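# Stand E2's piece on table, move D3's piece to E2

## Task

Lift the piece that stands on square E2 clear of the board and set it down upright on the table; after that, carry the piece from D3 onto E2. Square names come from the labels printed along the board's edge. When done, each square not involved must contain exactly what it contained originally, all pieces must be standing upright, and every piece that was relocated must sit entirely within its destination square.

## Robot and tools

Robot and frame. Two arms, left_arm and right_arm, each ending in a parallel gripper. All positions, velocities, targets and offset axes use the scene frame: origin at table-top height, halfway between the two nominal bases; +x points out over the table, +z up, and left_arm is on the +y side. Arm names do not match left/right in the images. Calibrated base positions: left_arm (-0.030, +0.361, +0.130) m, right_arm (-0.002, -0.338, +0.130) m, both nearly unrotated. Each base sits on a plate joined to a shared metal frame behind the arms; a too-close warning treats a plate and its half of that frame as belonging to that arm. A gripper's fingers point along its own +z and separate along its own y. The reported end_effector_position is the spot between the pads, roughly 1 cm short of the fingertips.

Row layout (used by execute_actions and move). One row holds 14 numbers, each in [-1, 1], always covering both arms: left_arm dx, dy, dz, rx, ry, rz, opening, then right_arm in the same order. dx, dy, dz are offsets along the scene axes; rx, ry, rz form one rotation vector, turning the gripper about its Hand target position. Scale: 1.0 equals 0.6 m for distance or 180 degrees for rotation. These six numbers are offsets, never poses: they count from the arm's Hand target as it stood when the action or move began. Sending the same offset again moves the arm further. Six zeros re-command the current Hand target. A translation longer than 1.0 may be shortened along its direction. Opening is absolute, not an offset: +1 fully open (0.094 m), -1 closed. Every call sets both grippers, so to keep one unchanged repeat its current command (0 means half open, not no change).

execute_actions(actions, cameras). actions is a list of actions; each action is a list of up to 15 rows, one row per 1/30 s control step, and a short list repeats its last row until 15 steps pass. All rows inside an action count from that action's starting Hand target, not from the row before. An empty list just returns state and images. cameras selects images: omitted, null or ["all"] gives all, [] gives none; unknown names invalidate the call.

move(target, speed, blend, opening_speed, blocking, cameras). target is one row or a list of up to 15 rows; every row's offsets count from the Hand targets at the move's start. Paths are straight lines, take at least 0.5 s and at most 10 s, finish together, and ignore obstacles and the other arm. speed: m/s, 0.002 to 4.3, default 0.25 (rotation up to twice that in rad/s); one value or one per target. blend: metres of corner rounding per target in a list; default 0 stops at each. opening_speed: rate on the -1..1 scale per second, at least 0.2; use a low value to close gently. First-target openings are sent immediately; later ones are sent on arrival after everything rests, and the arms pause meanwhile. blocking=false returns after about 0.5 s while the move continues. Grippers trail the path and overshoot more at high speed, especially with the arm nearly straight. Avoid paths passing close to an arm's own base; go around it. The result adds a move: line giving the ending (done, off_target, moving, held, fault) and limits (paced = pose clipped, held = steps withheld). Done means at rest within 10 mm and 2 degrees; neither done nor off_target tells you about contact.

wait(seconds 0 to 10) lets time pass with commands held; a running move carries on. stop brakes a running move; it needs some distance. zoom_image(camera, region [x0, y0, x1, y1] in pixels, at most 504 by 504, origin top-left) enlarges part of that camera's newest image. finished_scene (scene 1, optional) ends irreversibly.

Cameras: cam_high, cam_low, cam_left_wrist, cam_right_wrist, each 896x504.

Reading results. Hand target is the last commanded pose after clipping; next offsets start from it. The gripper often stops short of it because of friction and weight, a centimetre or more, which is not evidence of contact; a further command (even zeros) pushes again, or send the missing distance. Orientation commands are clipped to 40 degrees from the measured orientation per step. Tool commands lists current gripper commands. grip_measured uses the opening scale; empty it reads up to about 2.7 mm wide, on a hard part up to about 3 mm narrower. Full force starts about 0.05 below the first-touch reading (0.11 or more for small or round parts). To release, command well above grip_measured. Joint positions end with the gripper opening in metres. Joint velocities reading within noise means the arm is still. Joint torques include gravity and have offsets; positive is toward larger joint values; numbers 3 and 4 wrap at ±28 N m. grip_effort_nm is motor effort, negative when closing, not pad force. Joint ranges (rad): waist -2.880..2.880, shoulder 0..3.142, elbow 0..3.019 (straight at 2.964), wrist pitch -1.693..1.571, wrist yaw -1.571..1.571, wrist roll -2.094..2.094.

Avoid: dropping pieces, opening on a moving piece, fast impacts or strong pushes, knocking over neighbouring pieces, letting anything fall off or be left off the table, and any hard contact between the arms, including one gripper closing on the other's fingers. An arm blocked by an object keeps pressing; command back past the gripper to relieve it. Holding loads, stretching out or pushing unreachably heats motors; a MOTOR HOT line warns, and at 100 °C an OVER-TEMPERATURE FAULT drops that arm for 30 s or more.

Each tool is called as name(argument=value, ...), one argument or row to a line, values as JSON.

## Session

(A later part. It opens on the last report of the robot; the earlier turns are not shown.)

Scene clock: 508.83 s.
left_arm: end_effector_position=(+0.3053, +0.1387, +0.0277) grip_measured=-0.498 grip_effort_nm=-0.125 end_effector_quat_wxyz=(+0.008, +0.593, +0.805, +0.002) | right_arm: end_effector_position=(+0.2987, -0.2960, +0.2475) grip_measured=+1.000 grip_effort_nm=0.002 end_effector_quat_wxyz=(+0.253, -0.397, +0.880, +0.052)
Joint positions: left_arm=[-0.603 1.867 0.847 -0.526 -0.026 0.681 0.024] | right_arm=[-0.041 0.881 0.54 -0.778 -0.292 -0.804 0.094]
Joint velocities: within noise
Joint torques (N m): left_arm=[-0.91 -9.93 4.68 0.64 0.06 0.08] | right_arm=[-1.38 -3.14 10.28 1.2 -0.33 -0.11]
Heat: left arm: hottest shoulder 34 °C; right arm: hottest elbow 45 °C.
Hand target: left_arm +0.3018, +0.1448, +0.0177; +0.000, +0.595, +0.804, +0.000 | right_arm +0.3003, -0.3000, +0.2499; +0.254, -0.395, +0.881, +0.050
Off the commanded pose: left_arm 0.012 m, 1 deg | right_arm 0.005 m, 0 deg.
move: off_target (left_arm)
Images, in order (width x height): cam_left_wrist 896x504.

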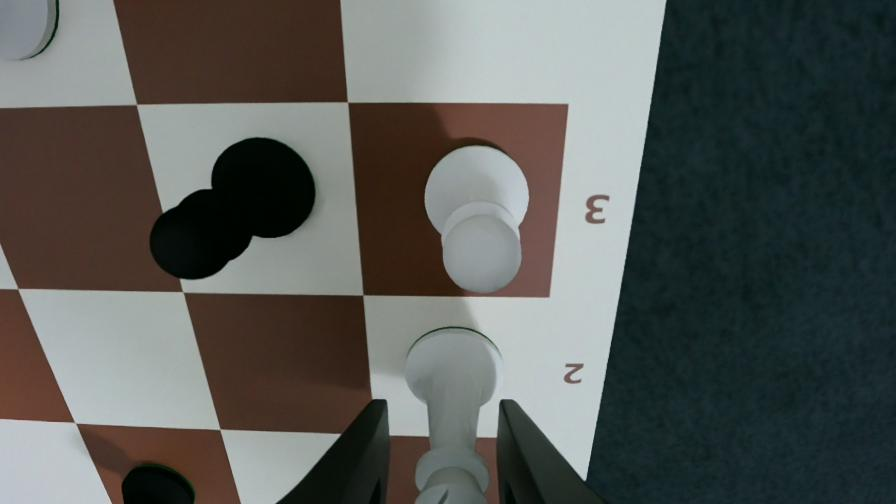

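move(
  target=[-0.002, -0.001, 0, 0, 0, 0, -0.8, 0, 0, 0, 0, 0, 0, 1],
  speed=0.05,
  opening_speed=0.4,
  cameras=["cam_left_wrist", "cam_low"],
)

zoom_image(
  camera="cam_left_wrist",
  region=[330, 320, 570, 504],
)

Scene clock: 527.47 s.
left_arm: end_effector_position=(+0.3052, +0.1386, +0.0277) grip_measured=-0.789 grip_effort_nm=-1.004 end_effector_quat_wxyz=(+0.008, +0.594, +0.805, +0.001) | right_arm: end_effector_position=(+0.2987, -0.2960, +0.2475) grip_measured=+1.000 grip_effort_nm=-0.007 end_effector_quat_wxyz=(+0.253, -0.397, +0.880, +0.052)
Joint positions: left_arm=[-0.603 1.867 0.847 -0.526 -0.026 0.682 0.01] | right_arm=[-0.041 0.881 0.54 -0.778 -0.292 -0.804 0.094]
Joint velocities: within noise
Joint torques (N m): left_arm=[-1.14 -9.99 4.53 0.66 0.02 0.07] | right_arm=[-1.38 -3.14 10.28 1.2 -0.33 -0.11]
Heat: left arm: hottest shoulder 34 °C; right arm: hottest elbow 46 °C.
Hand target: left_arm +0.3006, +0.1442, +0.0177; +0.000, +0.595, +0.804, +0.000 | right_arm +0.3003, -0.3000, +0.2499; +0.254, -0.395, +0.881, +0.050
Off the commanded pose: left_arm 0.012 m, 1 deg | right_arm 0.005 m, 0 deg.
move: off_target (left_arm)
Images, in order (width x height): cam_low 896x504, cam_left_wrist 896x504.

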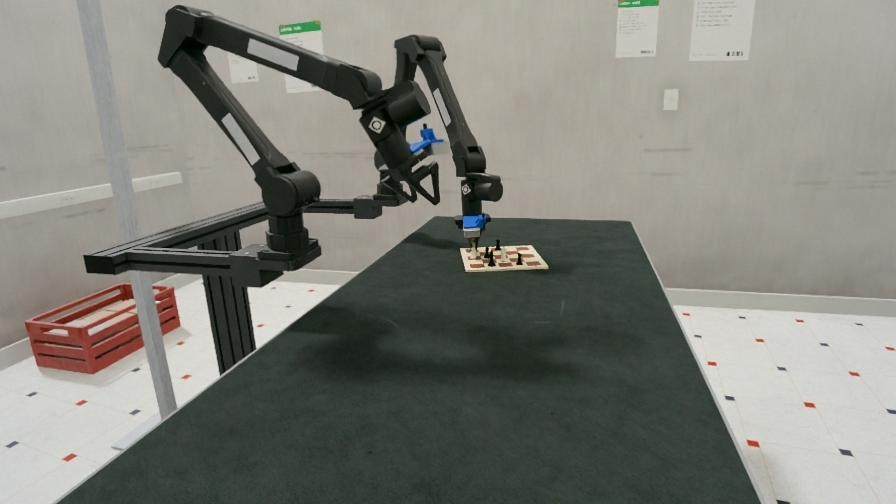

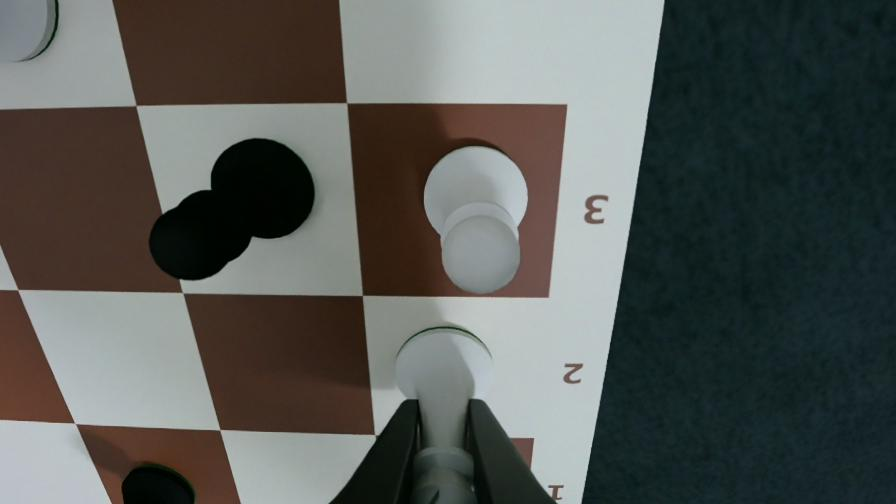

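Scaled by 2.100 from the camera's 896x504 image, which has a finer 1280x720 frame.

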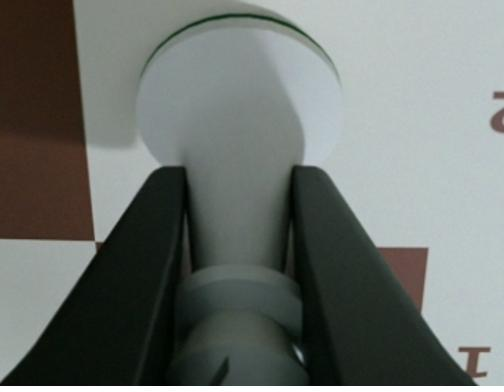

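move(
  target=[
    [0.004, -0.005, 0.07, 0, 0, 0, -0.8, 0, 0, 0, 0, 0, 0, 1],
    [-0.1023, -0.0775, 0.065, 0, 0, 0, -0.8, 0, 0, 0, 0, 0, 0, 1],
  ],
  speed=0.12,
  blend=[0.015, 0],
  cameras=["cam_left_wrist", "cam_low", "cam_high"],
)

zoom_image(
  camera="cam_low",
  region=[420, 190, 560, 290],
)

Scene clock: 562.50 s.
left_arm: end_effector_position=(+0.2392, +0.0984, +0.0542) grip_measured=-0.790 grip_effort_nm=-1.038 end_effector_quat_wxyz=(-0.007, +0.600, +0.800, +0.001) | right_arm: end_effector_position=(+0.2987, -0.2960, +0.2475) grip_measured=+1.000 grip_effort_nm=-0.007 end_effector_quat_wxyz=(+0.253, -0.397, +0.880, +0.052)
Joint positions: left_arm=[-0.791 1.772 0.799 -0.607 -0.025 0.508 0.01] | right_arm=[-0.041 0.881 0.54 -0.778 -0.292 -0.804 0.094]
Joint velocities: within noise
Joint torques (N m): left_arm=[-1.73 -11.34 5.08 0.44 -0.07 -0.17] | right_arm=[-1.38 -3.14 10.28 1.2 -0.33 -0.11]
Heat: left arm: hottest shoulder 34 °C; right arm: hottest elbow 46 °C.
Hand target: left_arm +0.2392, +0.0978, +0.0567; +0.000, +0.595, +0.804, +0.000 | right_arm +0.3003, -0.3000, +0.2499; +0.254, -0.395, +0.881, +0.050
Off the commanded pose: left_arm 0.003 m, 1 deg | right_arm 0.005 m, 0 deg.
move: done
Images, in order (width x height): cam_high 896x504, cam_low 896x504, cam_left_wrist 896x504.

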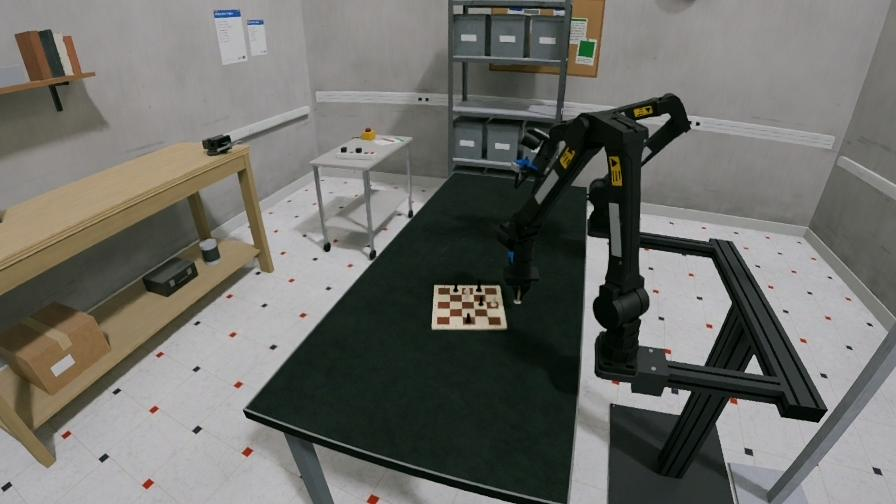

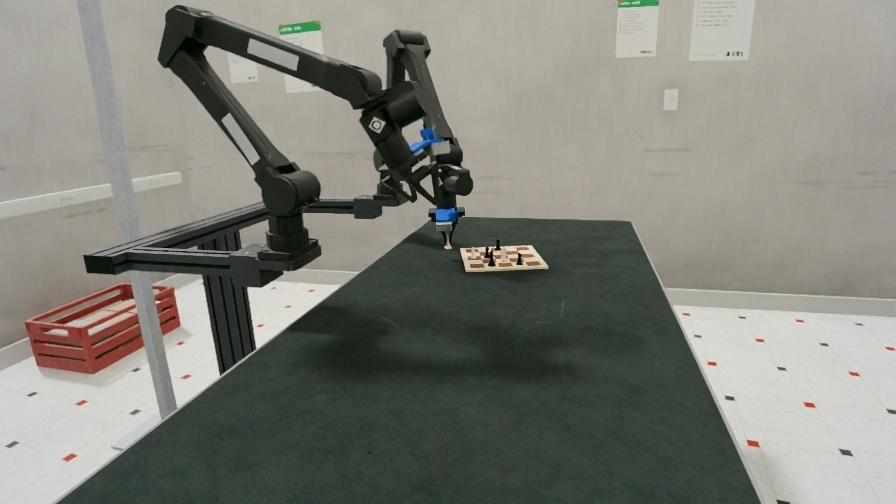

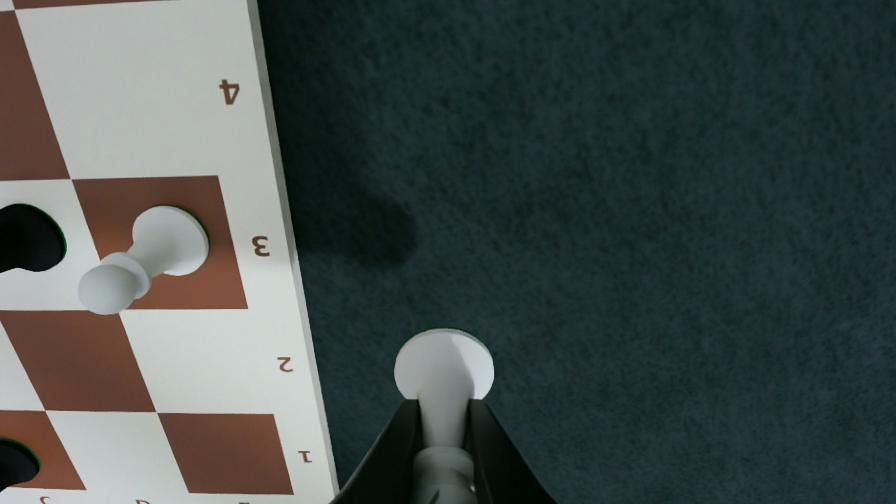

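Scaled by 3.600 from the camera's 896x504 image, which has a finer 1280x720 frame.

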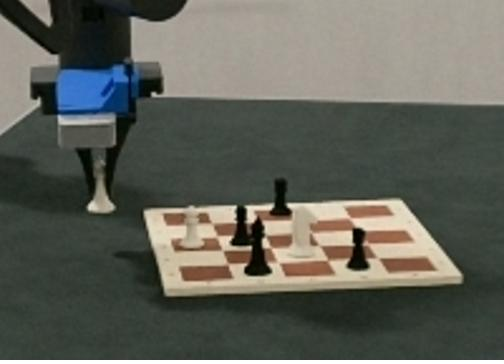

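move(
  target=[0, 0, -0.0612, 0, 0, 0, -0.8, 0, 0, 0, 0, 0, 0, 1],
  speed=0.08,
  cameras=["cam_left_wrist", "cam_low"],
)

zoom_image(
  camera="cam_low",
  region=[420, 200, 500, 270],
)

Scene clock: 574.83 s.
left_arm: end_effector_position=(+0.2422, +0.0944, +0.0282) grip_measured=-0.790 grip_effort_nm=-1.033 end_effector_quat_wxyz=(+0.006, +0.599, +0.801, -0.001) | right_arm: end_effector_position=(+0.2987, -0.2960, +0.2475) grip_measured=+1.000 grip_effort_nm=-0.007 end_effector_quat_wxyz=(+0.253, -0.397, +0.880, +0.052)
Joint positions: left_arm=[-0.791 1.84 0.789 -0.504 -0.025 0.507 0.01] | right_arm=[-0.041 0.881 0.54 -0.778 -0.292 -0.804 0.094]
Joint velocities: within noise
Joint torques (N m): left_arm=[-1.55 -9.35 4.71 0.65 -0.08 -0.12] | right_arm=[-1.38 -3.14 10.28 1.2 -0.33 -0.11]
Heat: left arm: hottest shoulder 34 °C; right arm: hottest elbow 46 °C.
Hand target: left_arm +0.2392, +0.0977, +0.0200; +0.000, +0.595, +0.804, +0.000 | right_arm +0.3003, -0.3000, +0.2499; +0.254, -0.395, +0.881, +0.050
Off the commanded pose: left_arm 0.009 m, 1 deg | right_arm 0.005 m, 0 deg.
move: done
Images, in order (width x height): cam_low 896x504, cam_left_wrist 896x504.

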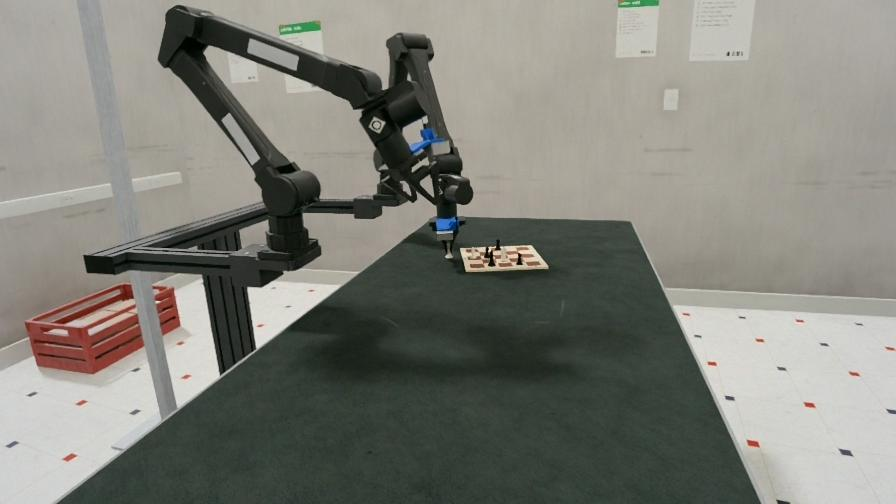

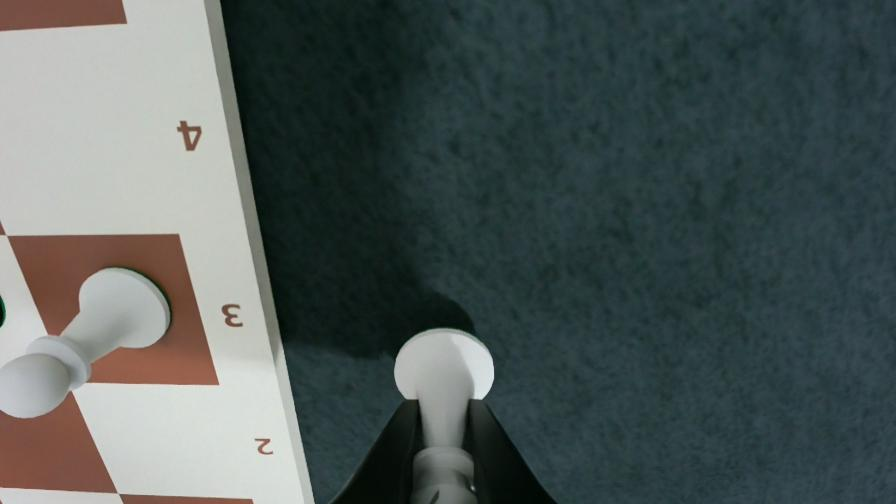

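Scaled by 6.300 from the camera's 896x504 image, which has a finer 1280x720 frame.

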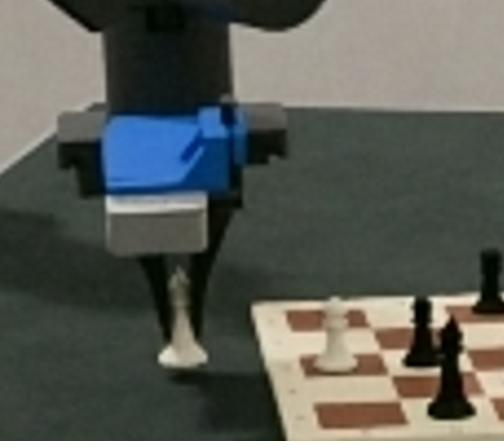

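move(
  target=[0, 0, -0.0135, 0, 0, 0, -0.8, 0, 0, 0, 0, 0, 0, 1],
  speed=0.04,
  cameras=["cam_left_wrist", "cam_low"],
)

zoom_image(
  camera="cam_low",
  region=[420, 200, 500, 270],
)

zoom_image(
  camera="cam_left_wrist",
  region=[330, 280, 570, 504],
)

Scene clock: 581.83 s.
left_arm: end_effector_position=(+0.2435, +0.0930, +0.0228) grip_measured=-0.790 grip_effort_nm=-1.033 end_effector_quat_wxyz=(+0.009, +0.599, +0.801, -0.001) | right_arm: end_effector_position=(+0.2987, -0.2960, +0.2475) grip_measured=+1.000 grip_effort_nm=-0.002 end_effector_quat_wxyz=(+0.253, -0.397, +0.880, +0.052)
Joint positions: left_arm=[-0.791 1.855 0.789 -0.482 -0.025 0.507 0.01] | right_arm=[-0.041 0.881 0.54 -0.778 -0.292 -0.804 0.094]
Joint velocities: within noise
Joint torques (N m): left_arm=[-1.49 -8.94 4.56 0.59 -0.08 -0.12] | right_arm=[-1.38 -3.14 10.28 1.2 -0.33 -0.11]
Heat: left arm: hottest shoulder 34 °C; right arm: hottest elbow 46 °C.
Hand target: left_arm +0.2392, +0.0978, +0.0119; +0.000, +0.595, +0.804, +0.000 | right_arm +0.3003, -0.3000, +0.2499; +0.254, -0.395, +0.881, +0.050
Off the commanded pose: left_arm 0.013 m, 1 deg | right_arm 0.005 m, 0 deg.
move: off_target (left_arm)
Images, in order (width x height): cam_low 896x504, cam_left_wrist 896x504.

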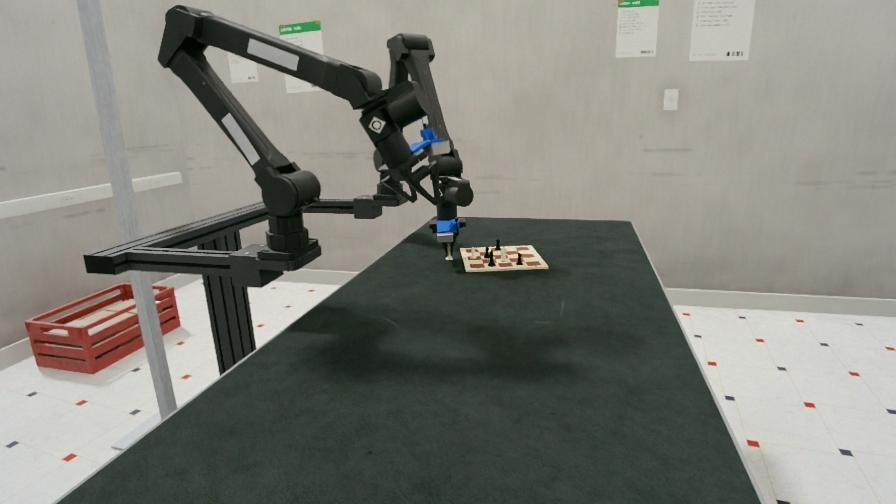

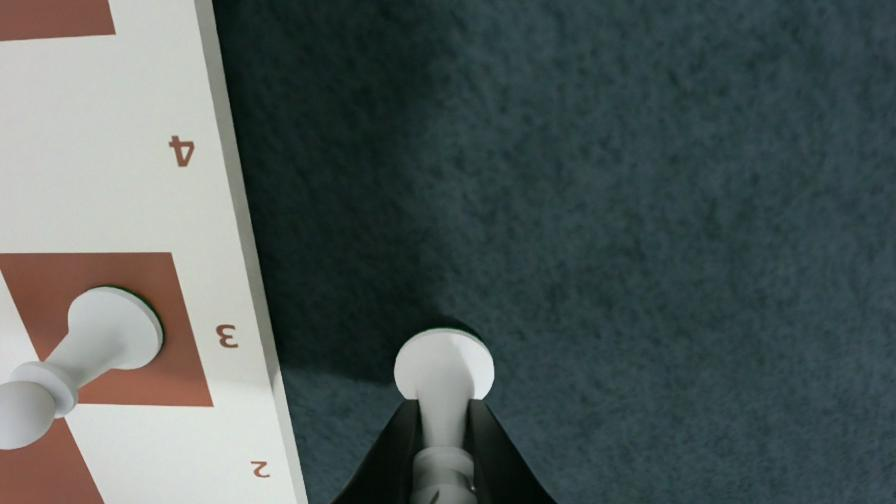

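Scaled by 6.300 from the camera's 896x504 image, which has a finer 1280x720 frame.

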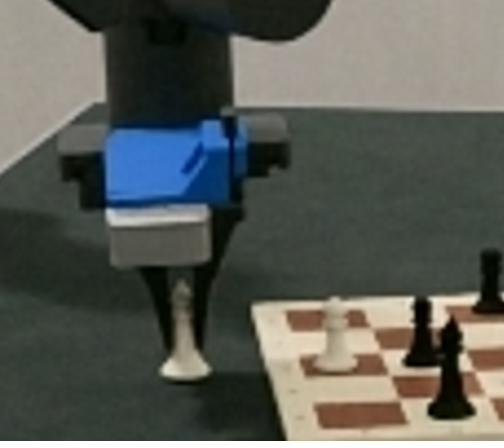

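Scaled by 2.100 from the camera's 896x504 image, which has a finer 1280x720 frame.

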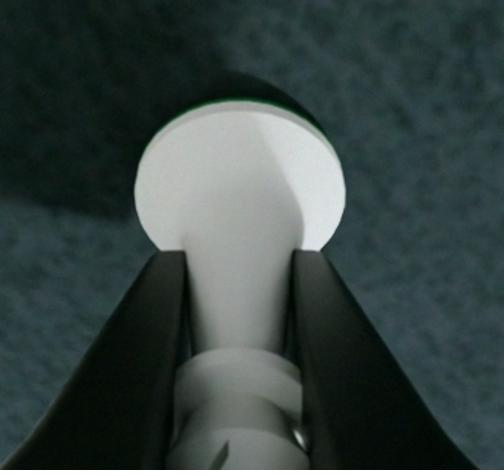

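move(
  target=[0.003, -0.003, -0.0075, 0, 0, 0, -0.8, 0, 0, 0, 0, 0, 0, 1],
  speed=0.03,
  cameras=["cam_left_wrist", "cam_low"],
)

zoom_image(
  camera="cam_left_wrist",
  region=[330, 280, 570, 504],
)

zoom_image(
  camera="cam_low",
  region=[420, 200, 500, 270],
)

Scene clock: 593.87 s.
left_arm: end_effector_position=(+0.2435, +0.0929, +0.0212) grip_measured=-0.790 grip_effort_nm=-1.038 end_effector_quat_wxyz=(+0.009, +0.599, +0.801, -0.001) | right_arm: end_effector_position=(+0.2987, -0.2960, +0.2475) grip_measured=+1.000 grip_effort_nm=0.002 end_effector_quat_wxyz=(+0.253, -0.397, +0.880, +0.052)
Joint positions: left_arm=[-0.791 1.859 0.789 -0.477 -0.025 0.507 0.01] | right_arm=[-0.041 0.881 0.54 -0.778 -0.292 -0.804 0.094]
Joint velocities: within noise
Joint torques (N m): left_arm=[-1.49 -8.23 5.15 0.81 -0.08 -0.11] | right_arm=[-1.44 -3.14 10.26 1.2 -0.33 -0.11]
Heat: left arm: hottest shoulder 35 °C; right arm: hottest elbow 46 °C.
Hand target: left_arm +0.2411, +0.0959, +0.0075; +0.000, +0.595, +0.804, +0.000 | right_arm +0.3003, -0.3000, +0.2499; +0.254, -0.395, +0.881, +0.050
Off the commanded pose: left_arm 0.014 m, 1 deg | right_arm 0.005 m, 0 deg.
move: off_target (left_arm)
Images, in order (width x height): cam_low 896x504, cam_left_wrist 896x504.

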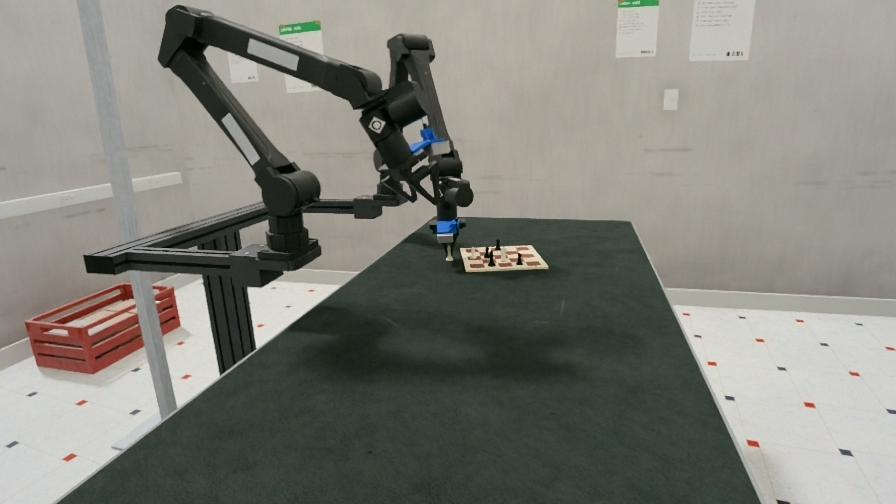

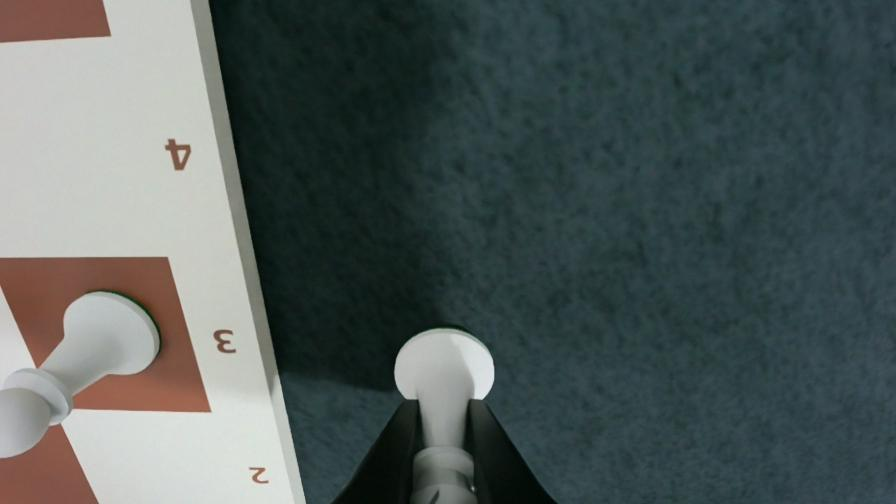

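Scaled by 2.100 from the camera's 896x504 image, which has a finer 1280x720 frame.

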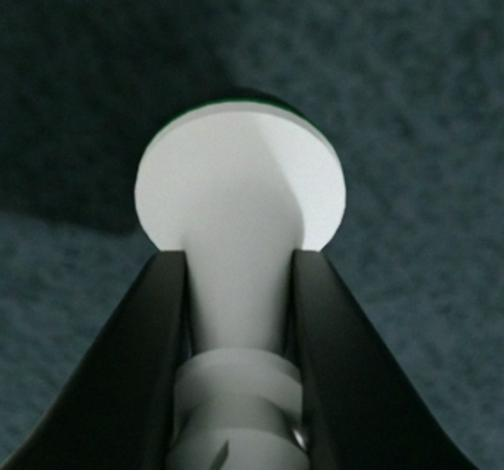

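Scaled by 6.300 from the camera's 896x504 image, which has a finer 1280x720 frame.

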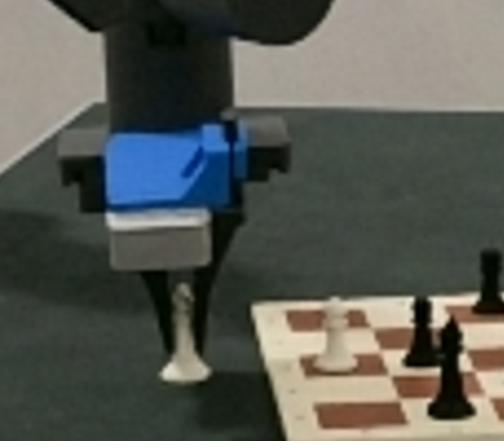

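move(
  target=[
    [0, 0, 0.0042, 0, 0, 0, -0.35, 0, 0, 0, 0, 0, 0, 1],
    [0.004, -0.005, 0.1342, 0, 0, 0, -0.35, 0, 0, 0, 0, 0, 0, 1],
    [0.1848, 0.0185, 0.1208, 0, 0, 0.4974, -0.35, 0, 0, 0, 0, 0, 0, 1],
  ],
  speed=[0.03, 0.12, 0.4],
  blend=[0, 0.02, 0],
  opening_speed=0.6,
  cameras=["cam_left_wrist", "cam_low", "cam_high"],
)

zoom_image(
  camera="cam_low",
  region=[420, 190, 560, 290],
)

Scene clock: 676.93 s.
left_arm: end_effector_position=(+0.3419, +0.1102, +0.0841) grip_measured=-0.352 grip_effort_nm=0.110 end_effector_quat_wxyz=(+0.004, -0.134, +0.991, -0.003) | right_arm: end_effector_position=(+0.2987, -0.2960, +0.2475) grip_measured=+1.000 grip_effort_nm=-0.007 end_effector_quat_wxyz=(+0.253, -0.397, +0.880, +0.052)
Joint positions: left_arm=[-0.613 1.82 1.011 -0.743 -0.025 -0.867 0.03] | right_arm=[-0.041 0.881 0.54 -0.778 -0.292 -0.804 0.094]
Joint velocities: within noise
Joint torques (N m): left_arm=[-1.03 -10.34 10.15 -0.42 -0.13 -0.14] | right_arm=[-1.44 -3.14 10.28 1.2 -0.33 -0.11]
Heat: left arm: hottest shoulder 34 °C; right arm: hottest elbow 46 °C.
Hand target: left_arm +0.3520, +0.1071, +0.0800; +0.000, -0.144, +0.990, +0.000 | right_arm +0.3003, -0.3000, +0.2499; +0.254, -0.395, +0.881, +0.050
Off the commanded pose: left_arm 0.011 m, 1 deg | right_arm 0.005 m, 0 deg.
move: off_target (left_arm)
Images, in order (width x height): cam_high 896x504, cam_low 896x504, cam_left_wrist 896x504.

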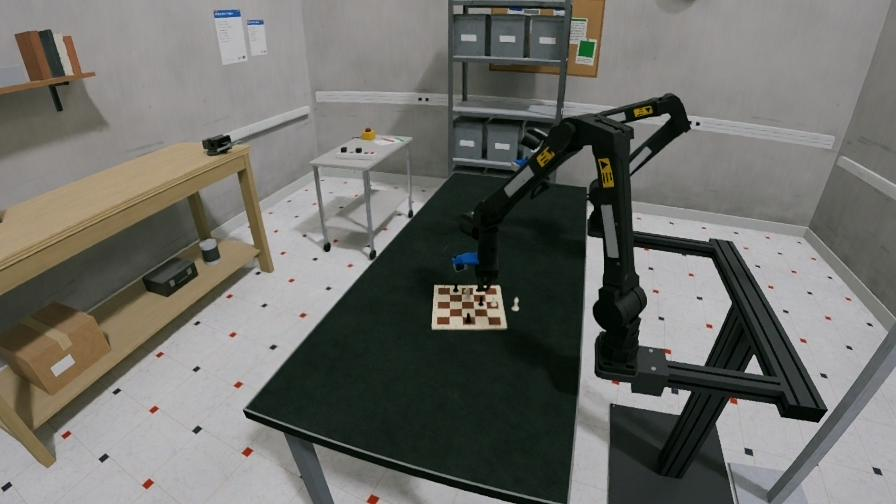

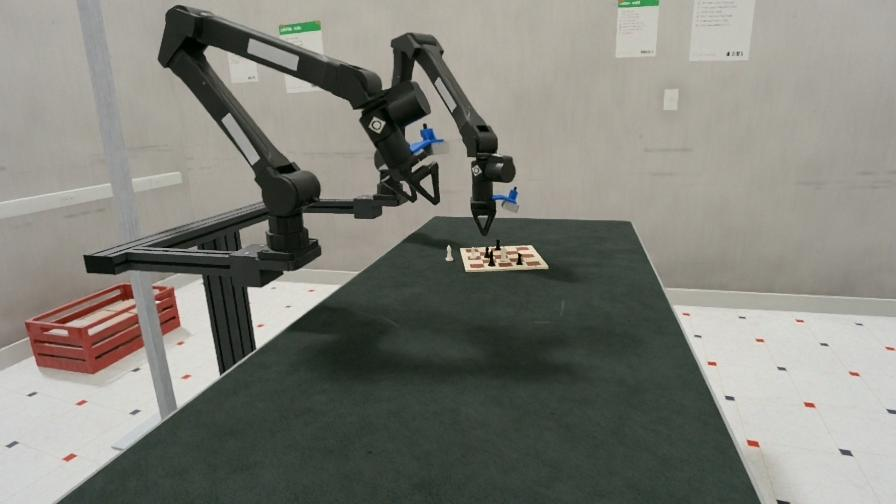

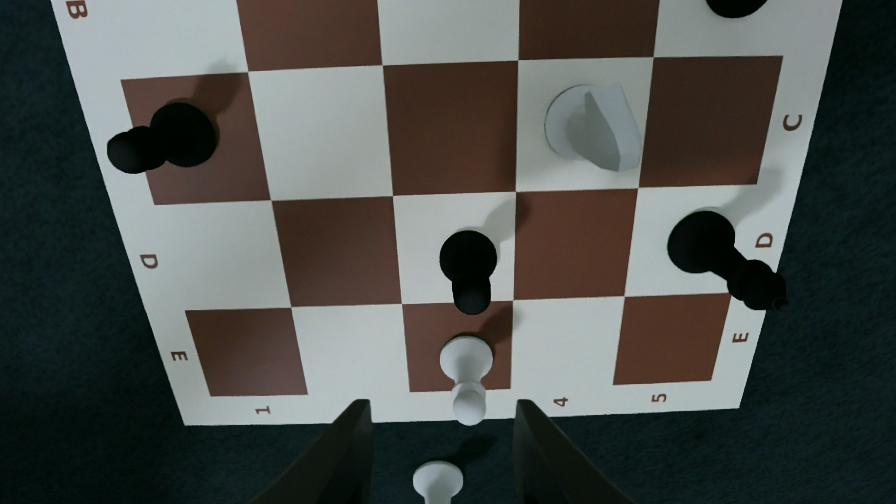

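Scaled by 3.600 from the camera's 896x504 image, which has a finer 1280x720 frame.

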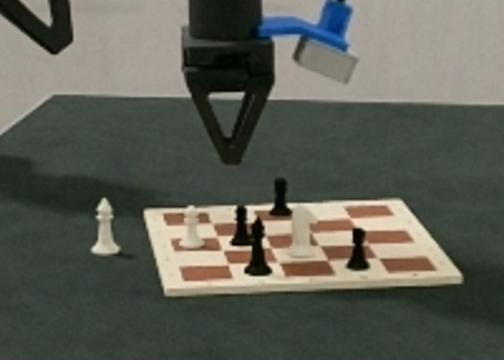

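move(
  target=[-0.0028, -0.006, -0.0633, 0, 0, 0, -0.35, 0, 0, 0, 0, 0, 0, 1],
  speed=0.1,
  cameras=["cam_left_wrist", "cam_low", "cam_high"],
)

zoom_image(
  camera="cam_left_wrist",
  region=[250, 150, 690, 504],
)

Scene clock: 726.33 s.
left_arm: end_effector_position=(+0.3402, +0.1102, +0.0461) grip_measured=-0.352 grip_effort_nm=0.100 end_effector_quat_wxyz=(-0.005, -0.137, +0.991, +0.005) | right_arm: end_effector_position=(+0.2987, -0.2960, +0.2475) grip_measured=+1.000 grip_effort_nm=-0.007 end_effector_quat_wxyz=(+0.253, -0.397, +0.880, +0.052)
Joint positions: left_arm=[-0.613 1.909 1.011 -0.679 -0.025 -0.874 0.03] | right_arm=[-0.041 0.881 0.54 -0.778 -0.292 -0.804 0.094]
Joint velocities: within noise
Joint torques (N m): left_arm=[-1.61 -11.4 8.54 0.55 -0.13 -0.15] | right_arm=[-1.38 -3.14 10.28 1.2 -0.33 -0.11]
Heat: left arm: hottest shoulder 34 °C; right arm: hottest elbow 46 °C.
Hand target: left_arm +0.3503, +0.1034, +0.0419; +0.000, -0.144, +0.990, +0.000 | right_arm +0.3003, -0.3000, +0.2499; +0.254, -0.395, +0.881, +0.050
Off the commanded pose: left_arm 0.013 m, 1 deg | right_arm 0.005 m, 0 deg.
move: off_target (left_arm)
Images, in order (width x height): cam_high 896x504, cam_low 896x504, cam_left_wrist 896x504.

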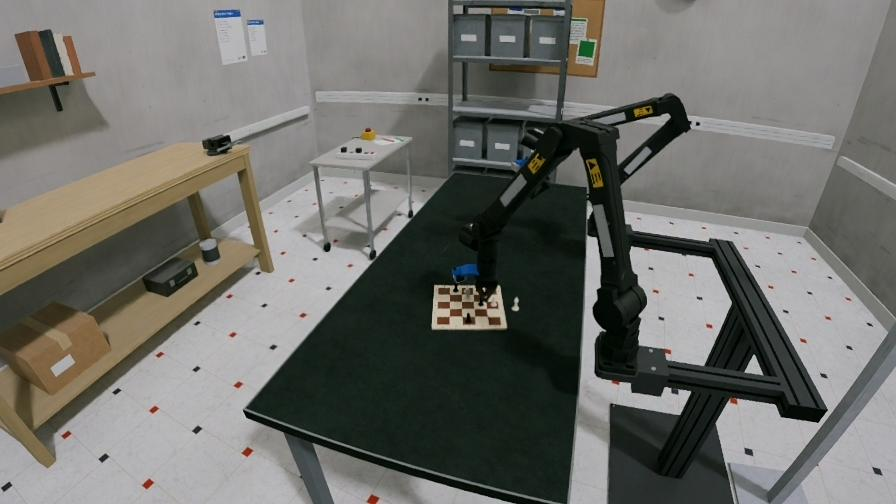

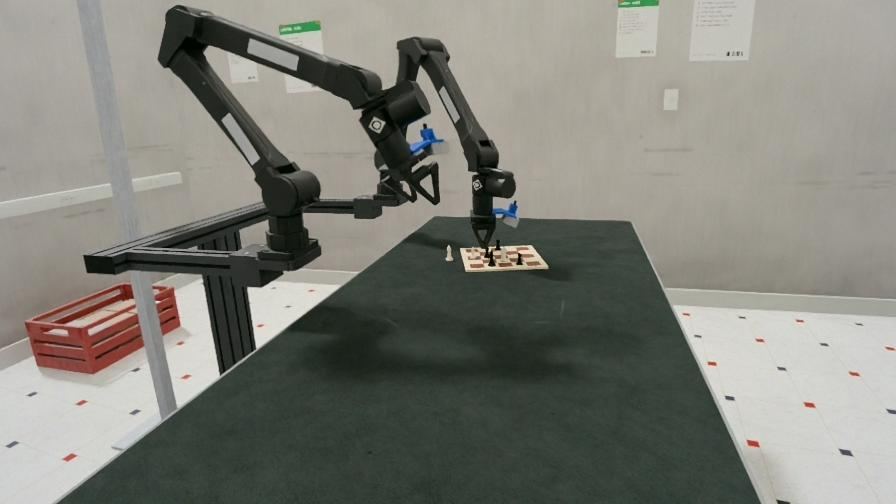

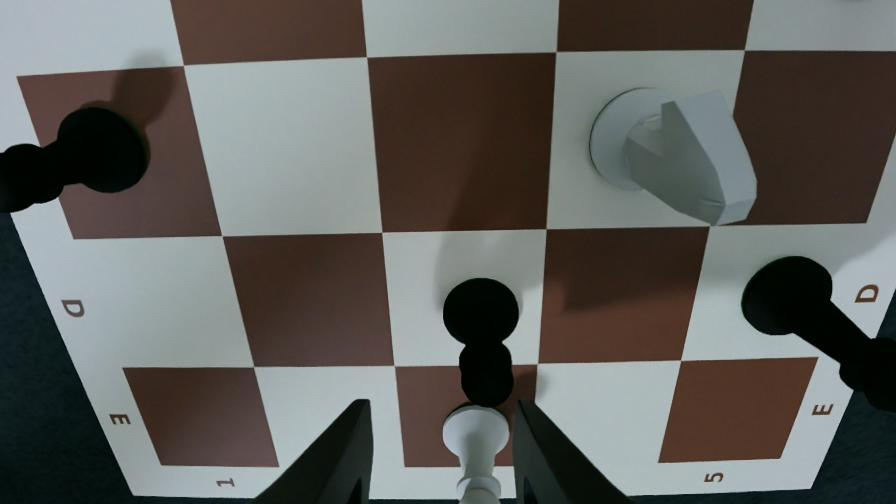

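Scaled by 1.145 from the camera's 896x504 image, which has a finer 1280x720 frame.

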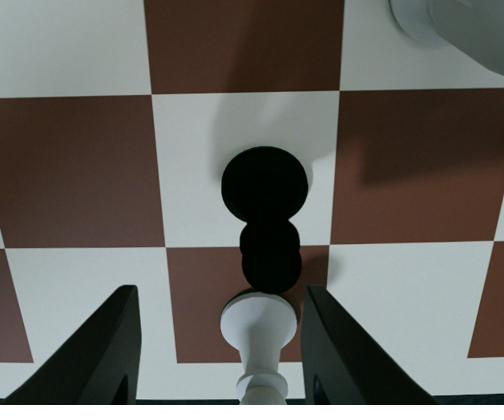

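move(
  target=[0.0133, -0.0135, 0.0, 0, 0, 0, -0.35, 0, 0, 0, 0, 0, 0, 1],
  speed=0.08,
  cameras=["cam_left_wrist", "cam_low"],
)

zoom_image(
  camera="cam_left_wrist",
  region=[250, 150, 690, 504],
)

Scene clock: 746.70 s.
left_arm: end_effector_position=(+0.3518, +0.1024, +0.0490) grip_measured=-0.352 grip_effort_nm=0.110 end_effector_quat_wxyz=(+0.002, -0.139, +0.990, -0.001) | right_arm: end_effector_position=(+0.2987, -0.2960, +0.2475) grip_measured=+1.000 grip_effort_nm=0.002 end_effector_quat_wxyz=(+0.253, -0.397, +0.880, +0.052)
Joint positions: left_arm=[-0.613 1.919 1.041 -0.679 -0.025 -0.879 0.03] | right_arm=[-0.041 0.881 0.54 -0.778 -0.292 -0.804 0.094]
Joint velocities: within noise
Joint torques (N m): left_arm=[-1.96 -10.99 9.25 -0.03 -0.13 -0.14] | right_arm=[-1.38 -3.14 10.29 1.21 -0.33 -0.11]
Heat: left arm: hottest shoulder 34 °C; right arm: hottest elbow 46 °C.
Hand target: left_arm +0.3583, +0.0954, +0.0419; +0.000, -0.144, +0.990, +0.000 | right_arm +0.3003, -0.3000, +0.2499; +0.254, -0.395, +0.881, +0.050
Off the commanded pose: left_arm 0.012 m, 1 deg | right_arm 0.005 m, 0 deg.
move: off_target (left_arm)
Images, in order (width x height): cam_low 896x504, cam_left_wrist 896x504.

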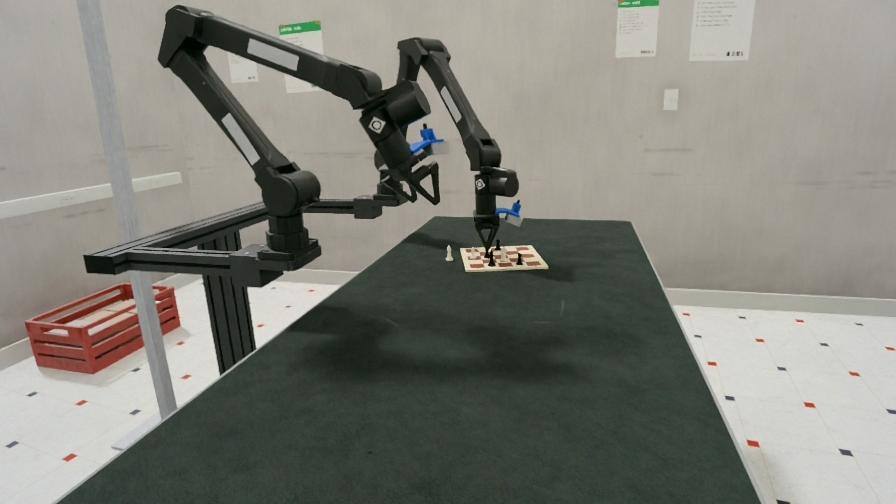

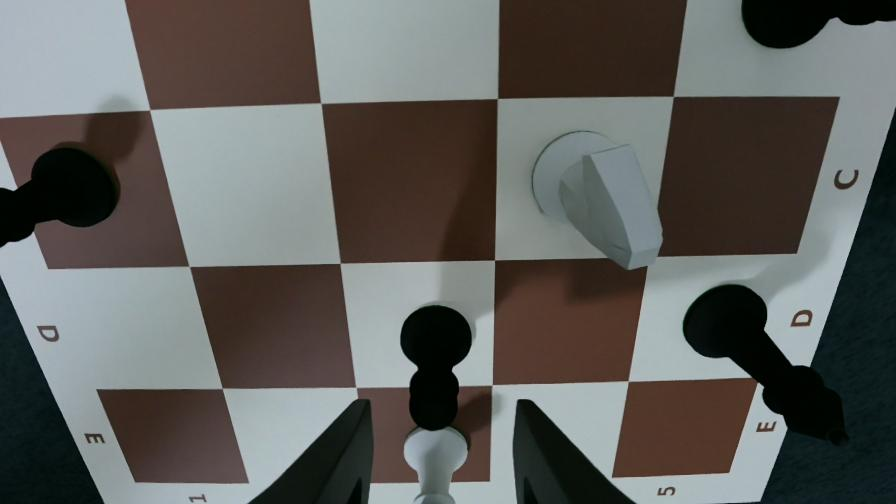

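Scaled by 1.145 from the camera's 896x504 image, which has a finer 1280x720 frame.

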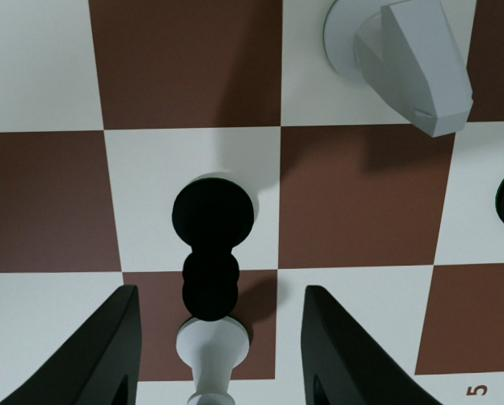

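move(
  target=[-0.0276, 0.0186, -0.002, 0, 0, 0, -0.35, 0, 0, 0, 0, 0, 0, 1],
  speed=0.08,
  cameras=["cam_left_wrist"],
)

Scene clock: 783.73 s.
left_arm: end_effector_position=(+0.3434, +0.1080, +0.0430) grip_measured=-0.352 grip_effort_nm=0.105 end_effector_quat_wxyz=(-0.002, -0.140, +0.990, +0.002) | right_arm: end_effector_position=(+0.2987, -0.2960, +0.2475) grip_measured=+1.000 grip_effort_nm=-0.002 end_effector_quat_wxyz=(+0.253, -0.397, +0.880, +0.052)
Joint positions: left_arm=[-0.613 1.919 1.016 -0.664 -0.025 -0.88 0.03] | right_arm=[-0.041 0.881 0.54 -0.778 -0.292 -0.804 0.094]
Joint velocities: within noise
Joint torques (N m): left_arm=[-2.02 -12.98 5.7 0.61 -0.13 -0.14] | right_arm=[-1.32 -3.14 10.28 1.2 -0.33 -0.11]
Heat: left arm: hottest elbow 35 °C; right arm: hottest elbow 47 °C.
Hand target: left_arm +0.3418, +0.1065, +0.0408; +0.000, -0.144, +0.990, +0.000 | right_arm +0.3003, -0.3000, +0.2499; +0.254, -0.395, +0.881, +0.050
Off the commanded pose: left_arm 0.003 m, 1 deg | right_arm 0.005 m, 0 deg.
move: done
Images, in order (width x height): cam_left_wrist 896x504.

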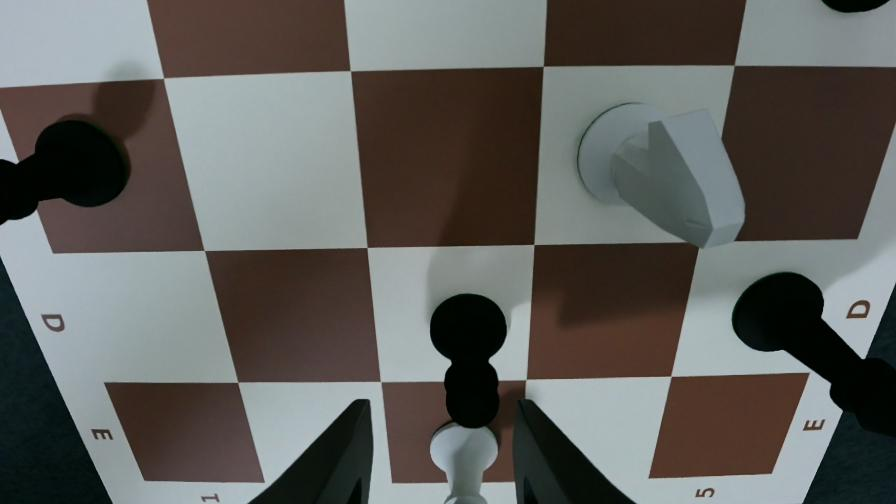

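move(
  target=[
    [0.0208, -0.0197, 0, 0, 0, 0, -0.35, 0, 0, 0, 0, 0, 0, 1],
    [0.0215, -0.02, -0.043, 0, 0, 0, -0.35, 0, 0, 0, 0, 0, 0, 1],
  ],
  speed=[0.08, 0.06],
  cameras=["cam_left_wrist", "cam_low"],
)

zoom_image(
  camera="cam_left_wrist",
  region=[330, 250, 570, 504],
)

Scene clock: 806.77 s.
left_arm: end_effector_position=(+0.3461, +0.1055, +0.0201) grip_measured=-0.352 grip_effort_nm=0.105 end_effector_quat_wxyz=(-0.006, -0.142, +0.990, +0.006) | right_arm: end_effector_position=(+0.2987, -0.2960, +0.2475) grip_measured=+1.000 grip_effort_nm=0.002 end_effector_quat_wxyz=(+0.253, -0.397, +0.880, +0.052)
Joint positions: left_arm=[-0.613 1.981 1.032 -0.629 -0.025 -0.884 0.03] | right_arm=[-0.041 0.881 0.54 -0.778 -0.292 -0.804 0.094]
Joint velocities: within noise
Joint torques (N m): left_arm=[-2.32 -11.81 8.44 0.53 -0.13 -0.14] | right_arm=[-1.44 -3.19 10.28 1.21 -0.33 -0.11]
Heat: left arm: hottest shoulder 35 °C; right arm: hottest elbow 47 °C.
Hand target: left_arm +0.3546, +0.0945, +0.0149; +0.000, -0.144, +0.990, +0.000 | right_arm +0.3003, -0.3000, +0.2499; +0.254, -0.395, +0.881, +0.050
Off the commanded pose: left_arm 0.015 m, 1 deg | right_arm 0.005 m, 0 deg.
move: off_target (left_arm)
Images, in order (width x height): cam_low 896x504, cam_left_wrist 896x504.

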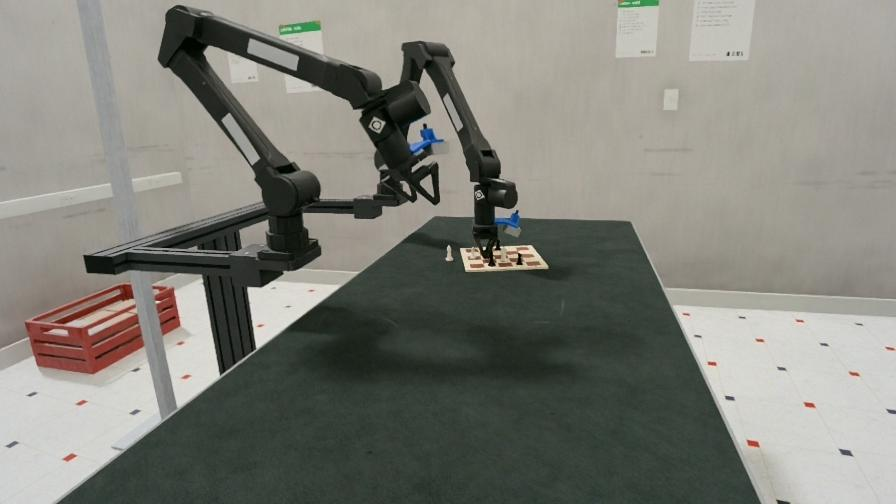

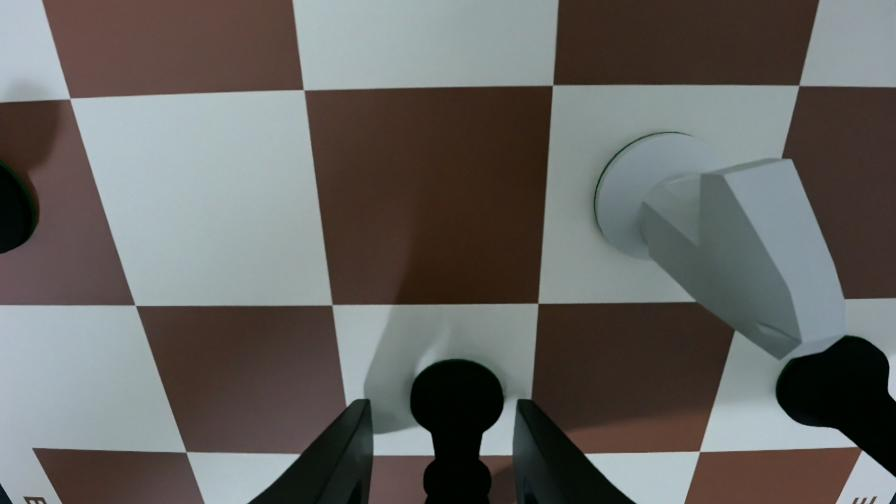

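Scaled by 1.984 from the camera's 896x504 image, which has a finer 1280x720 frame.

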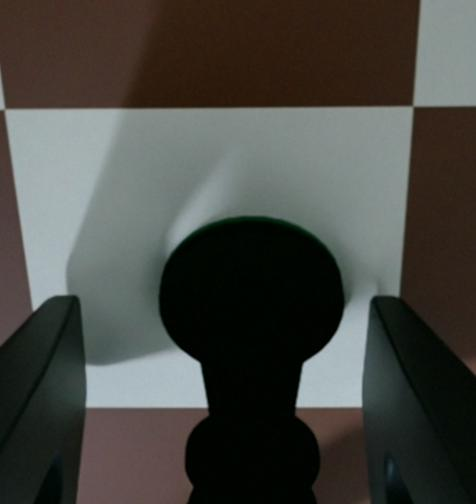

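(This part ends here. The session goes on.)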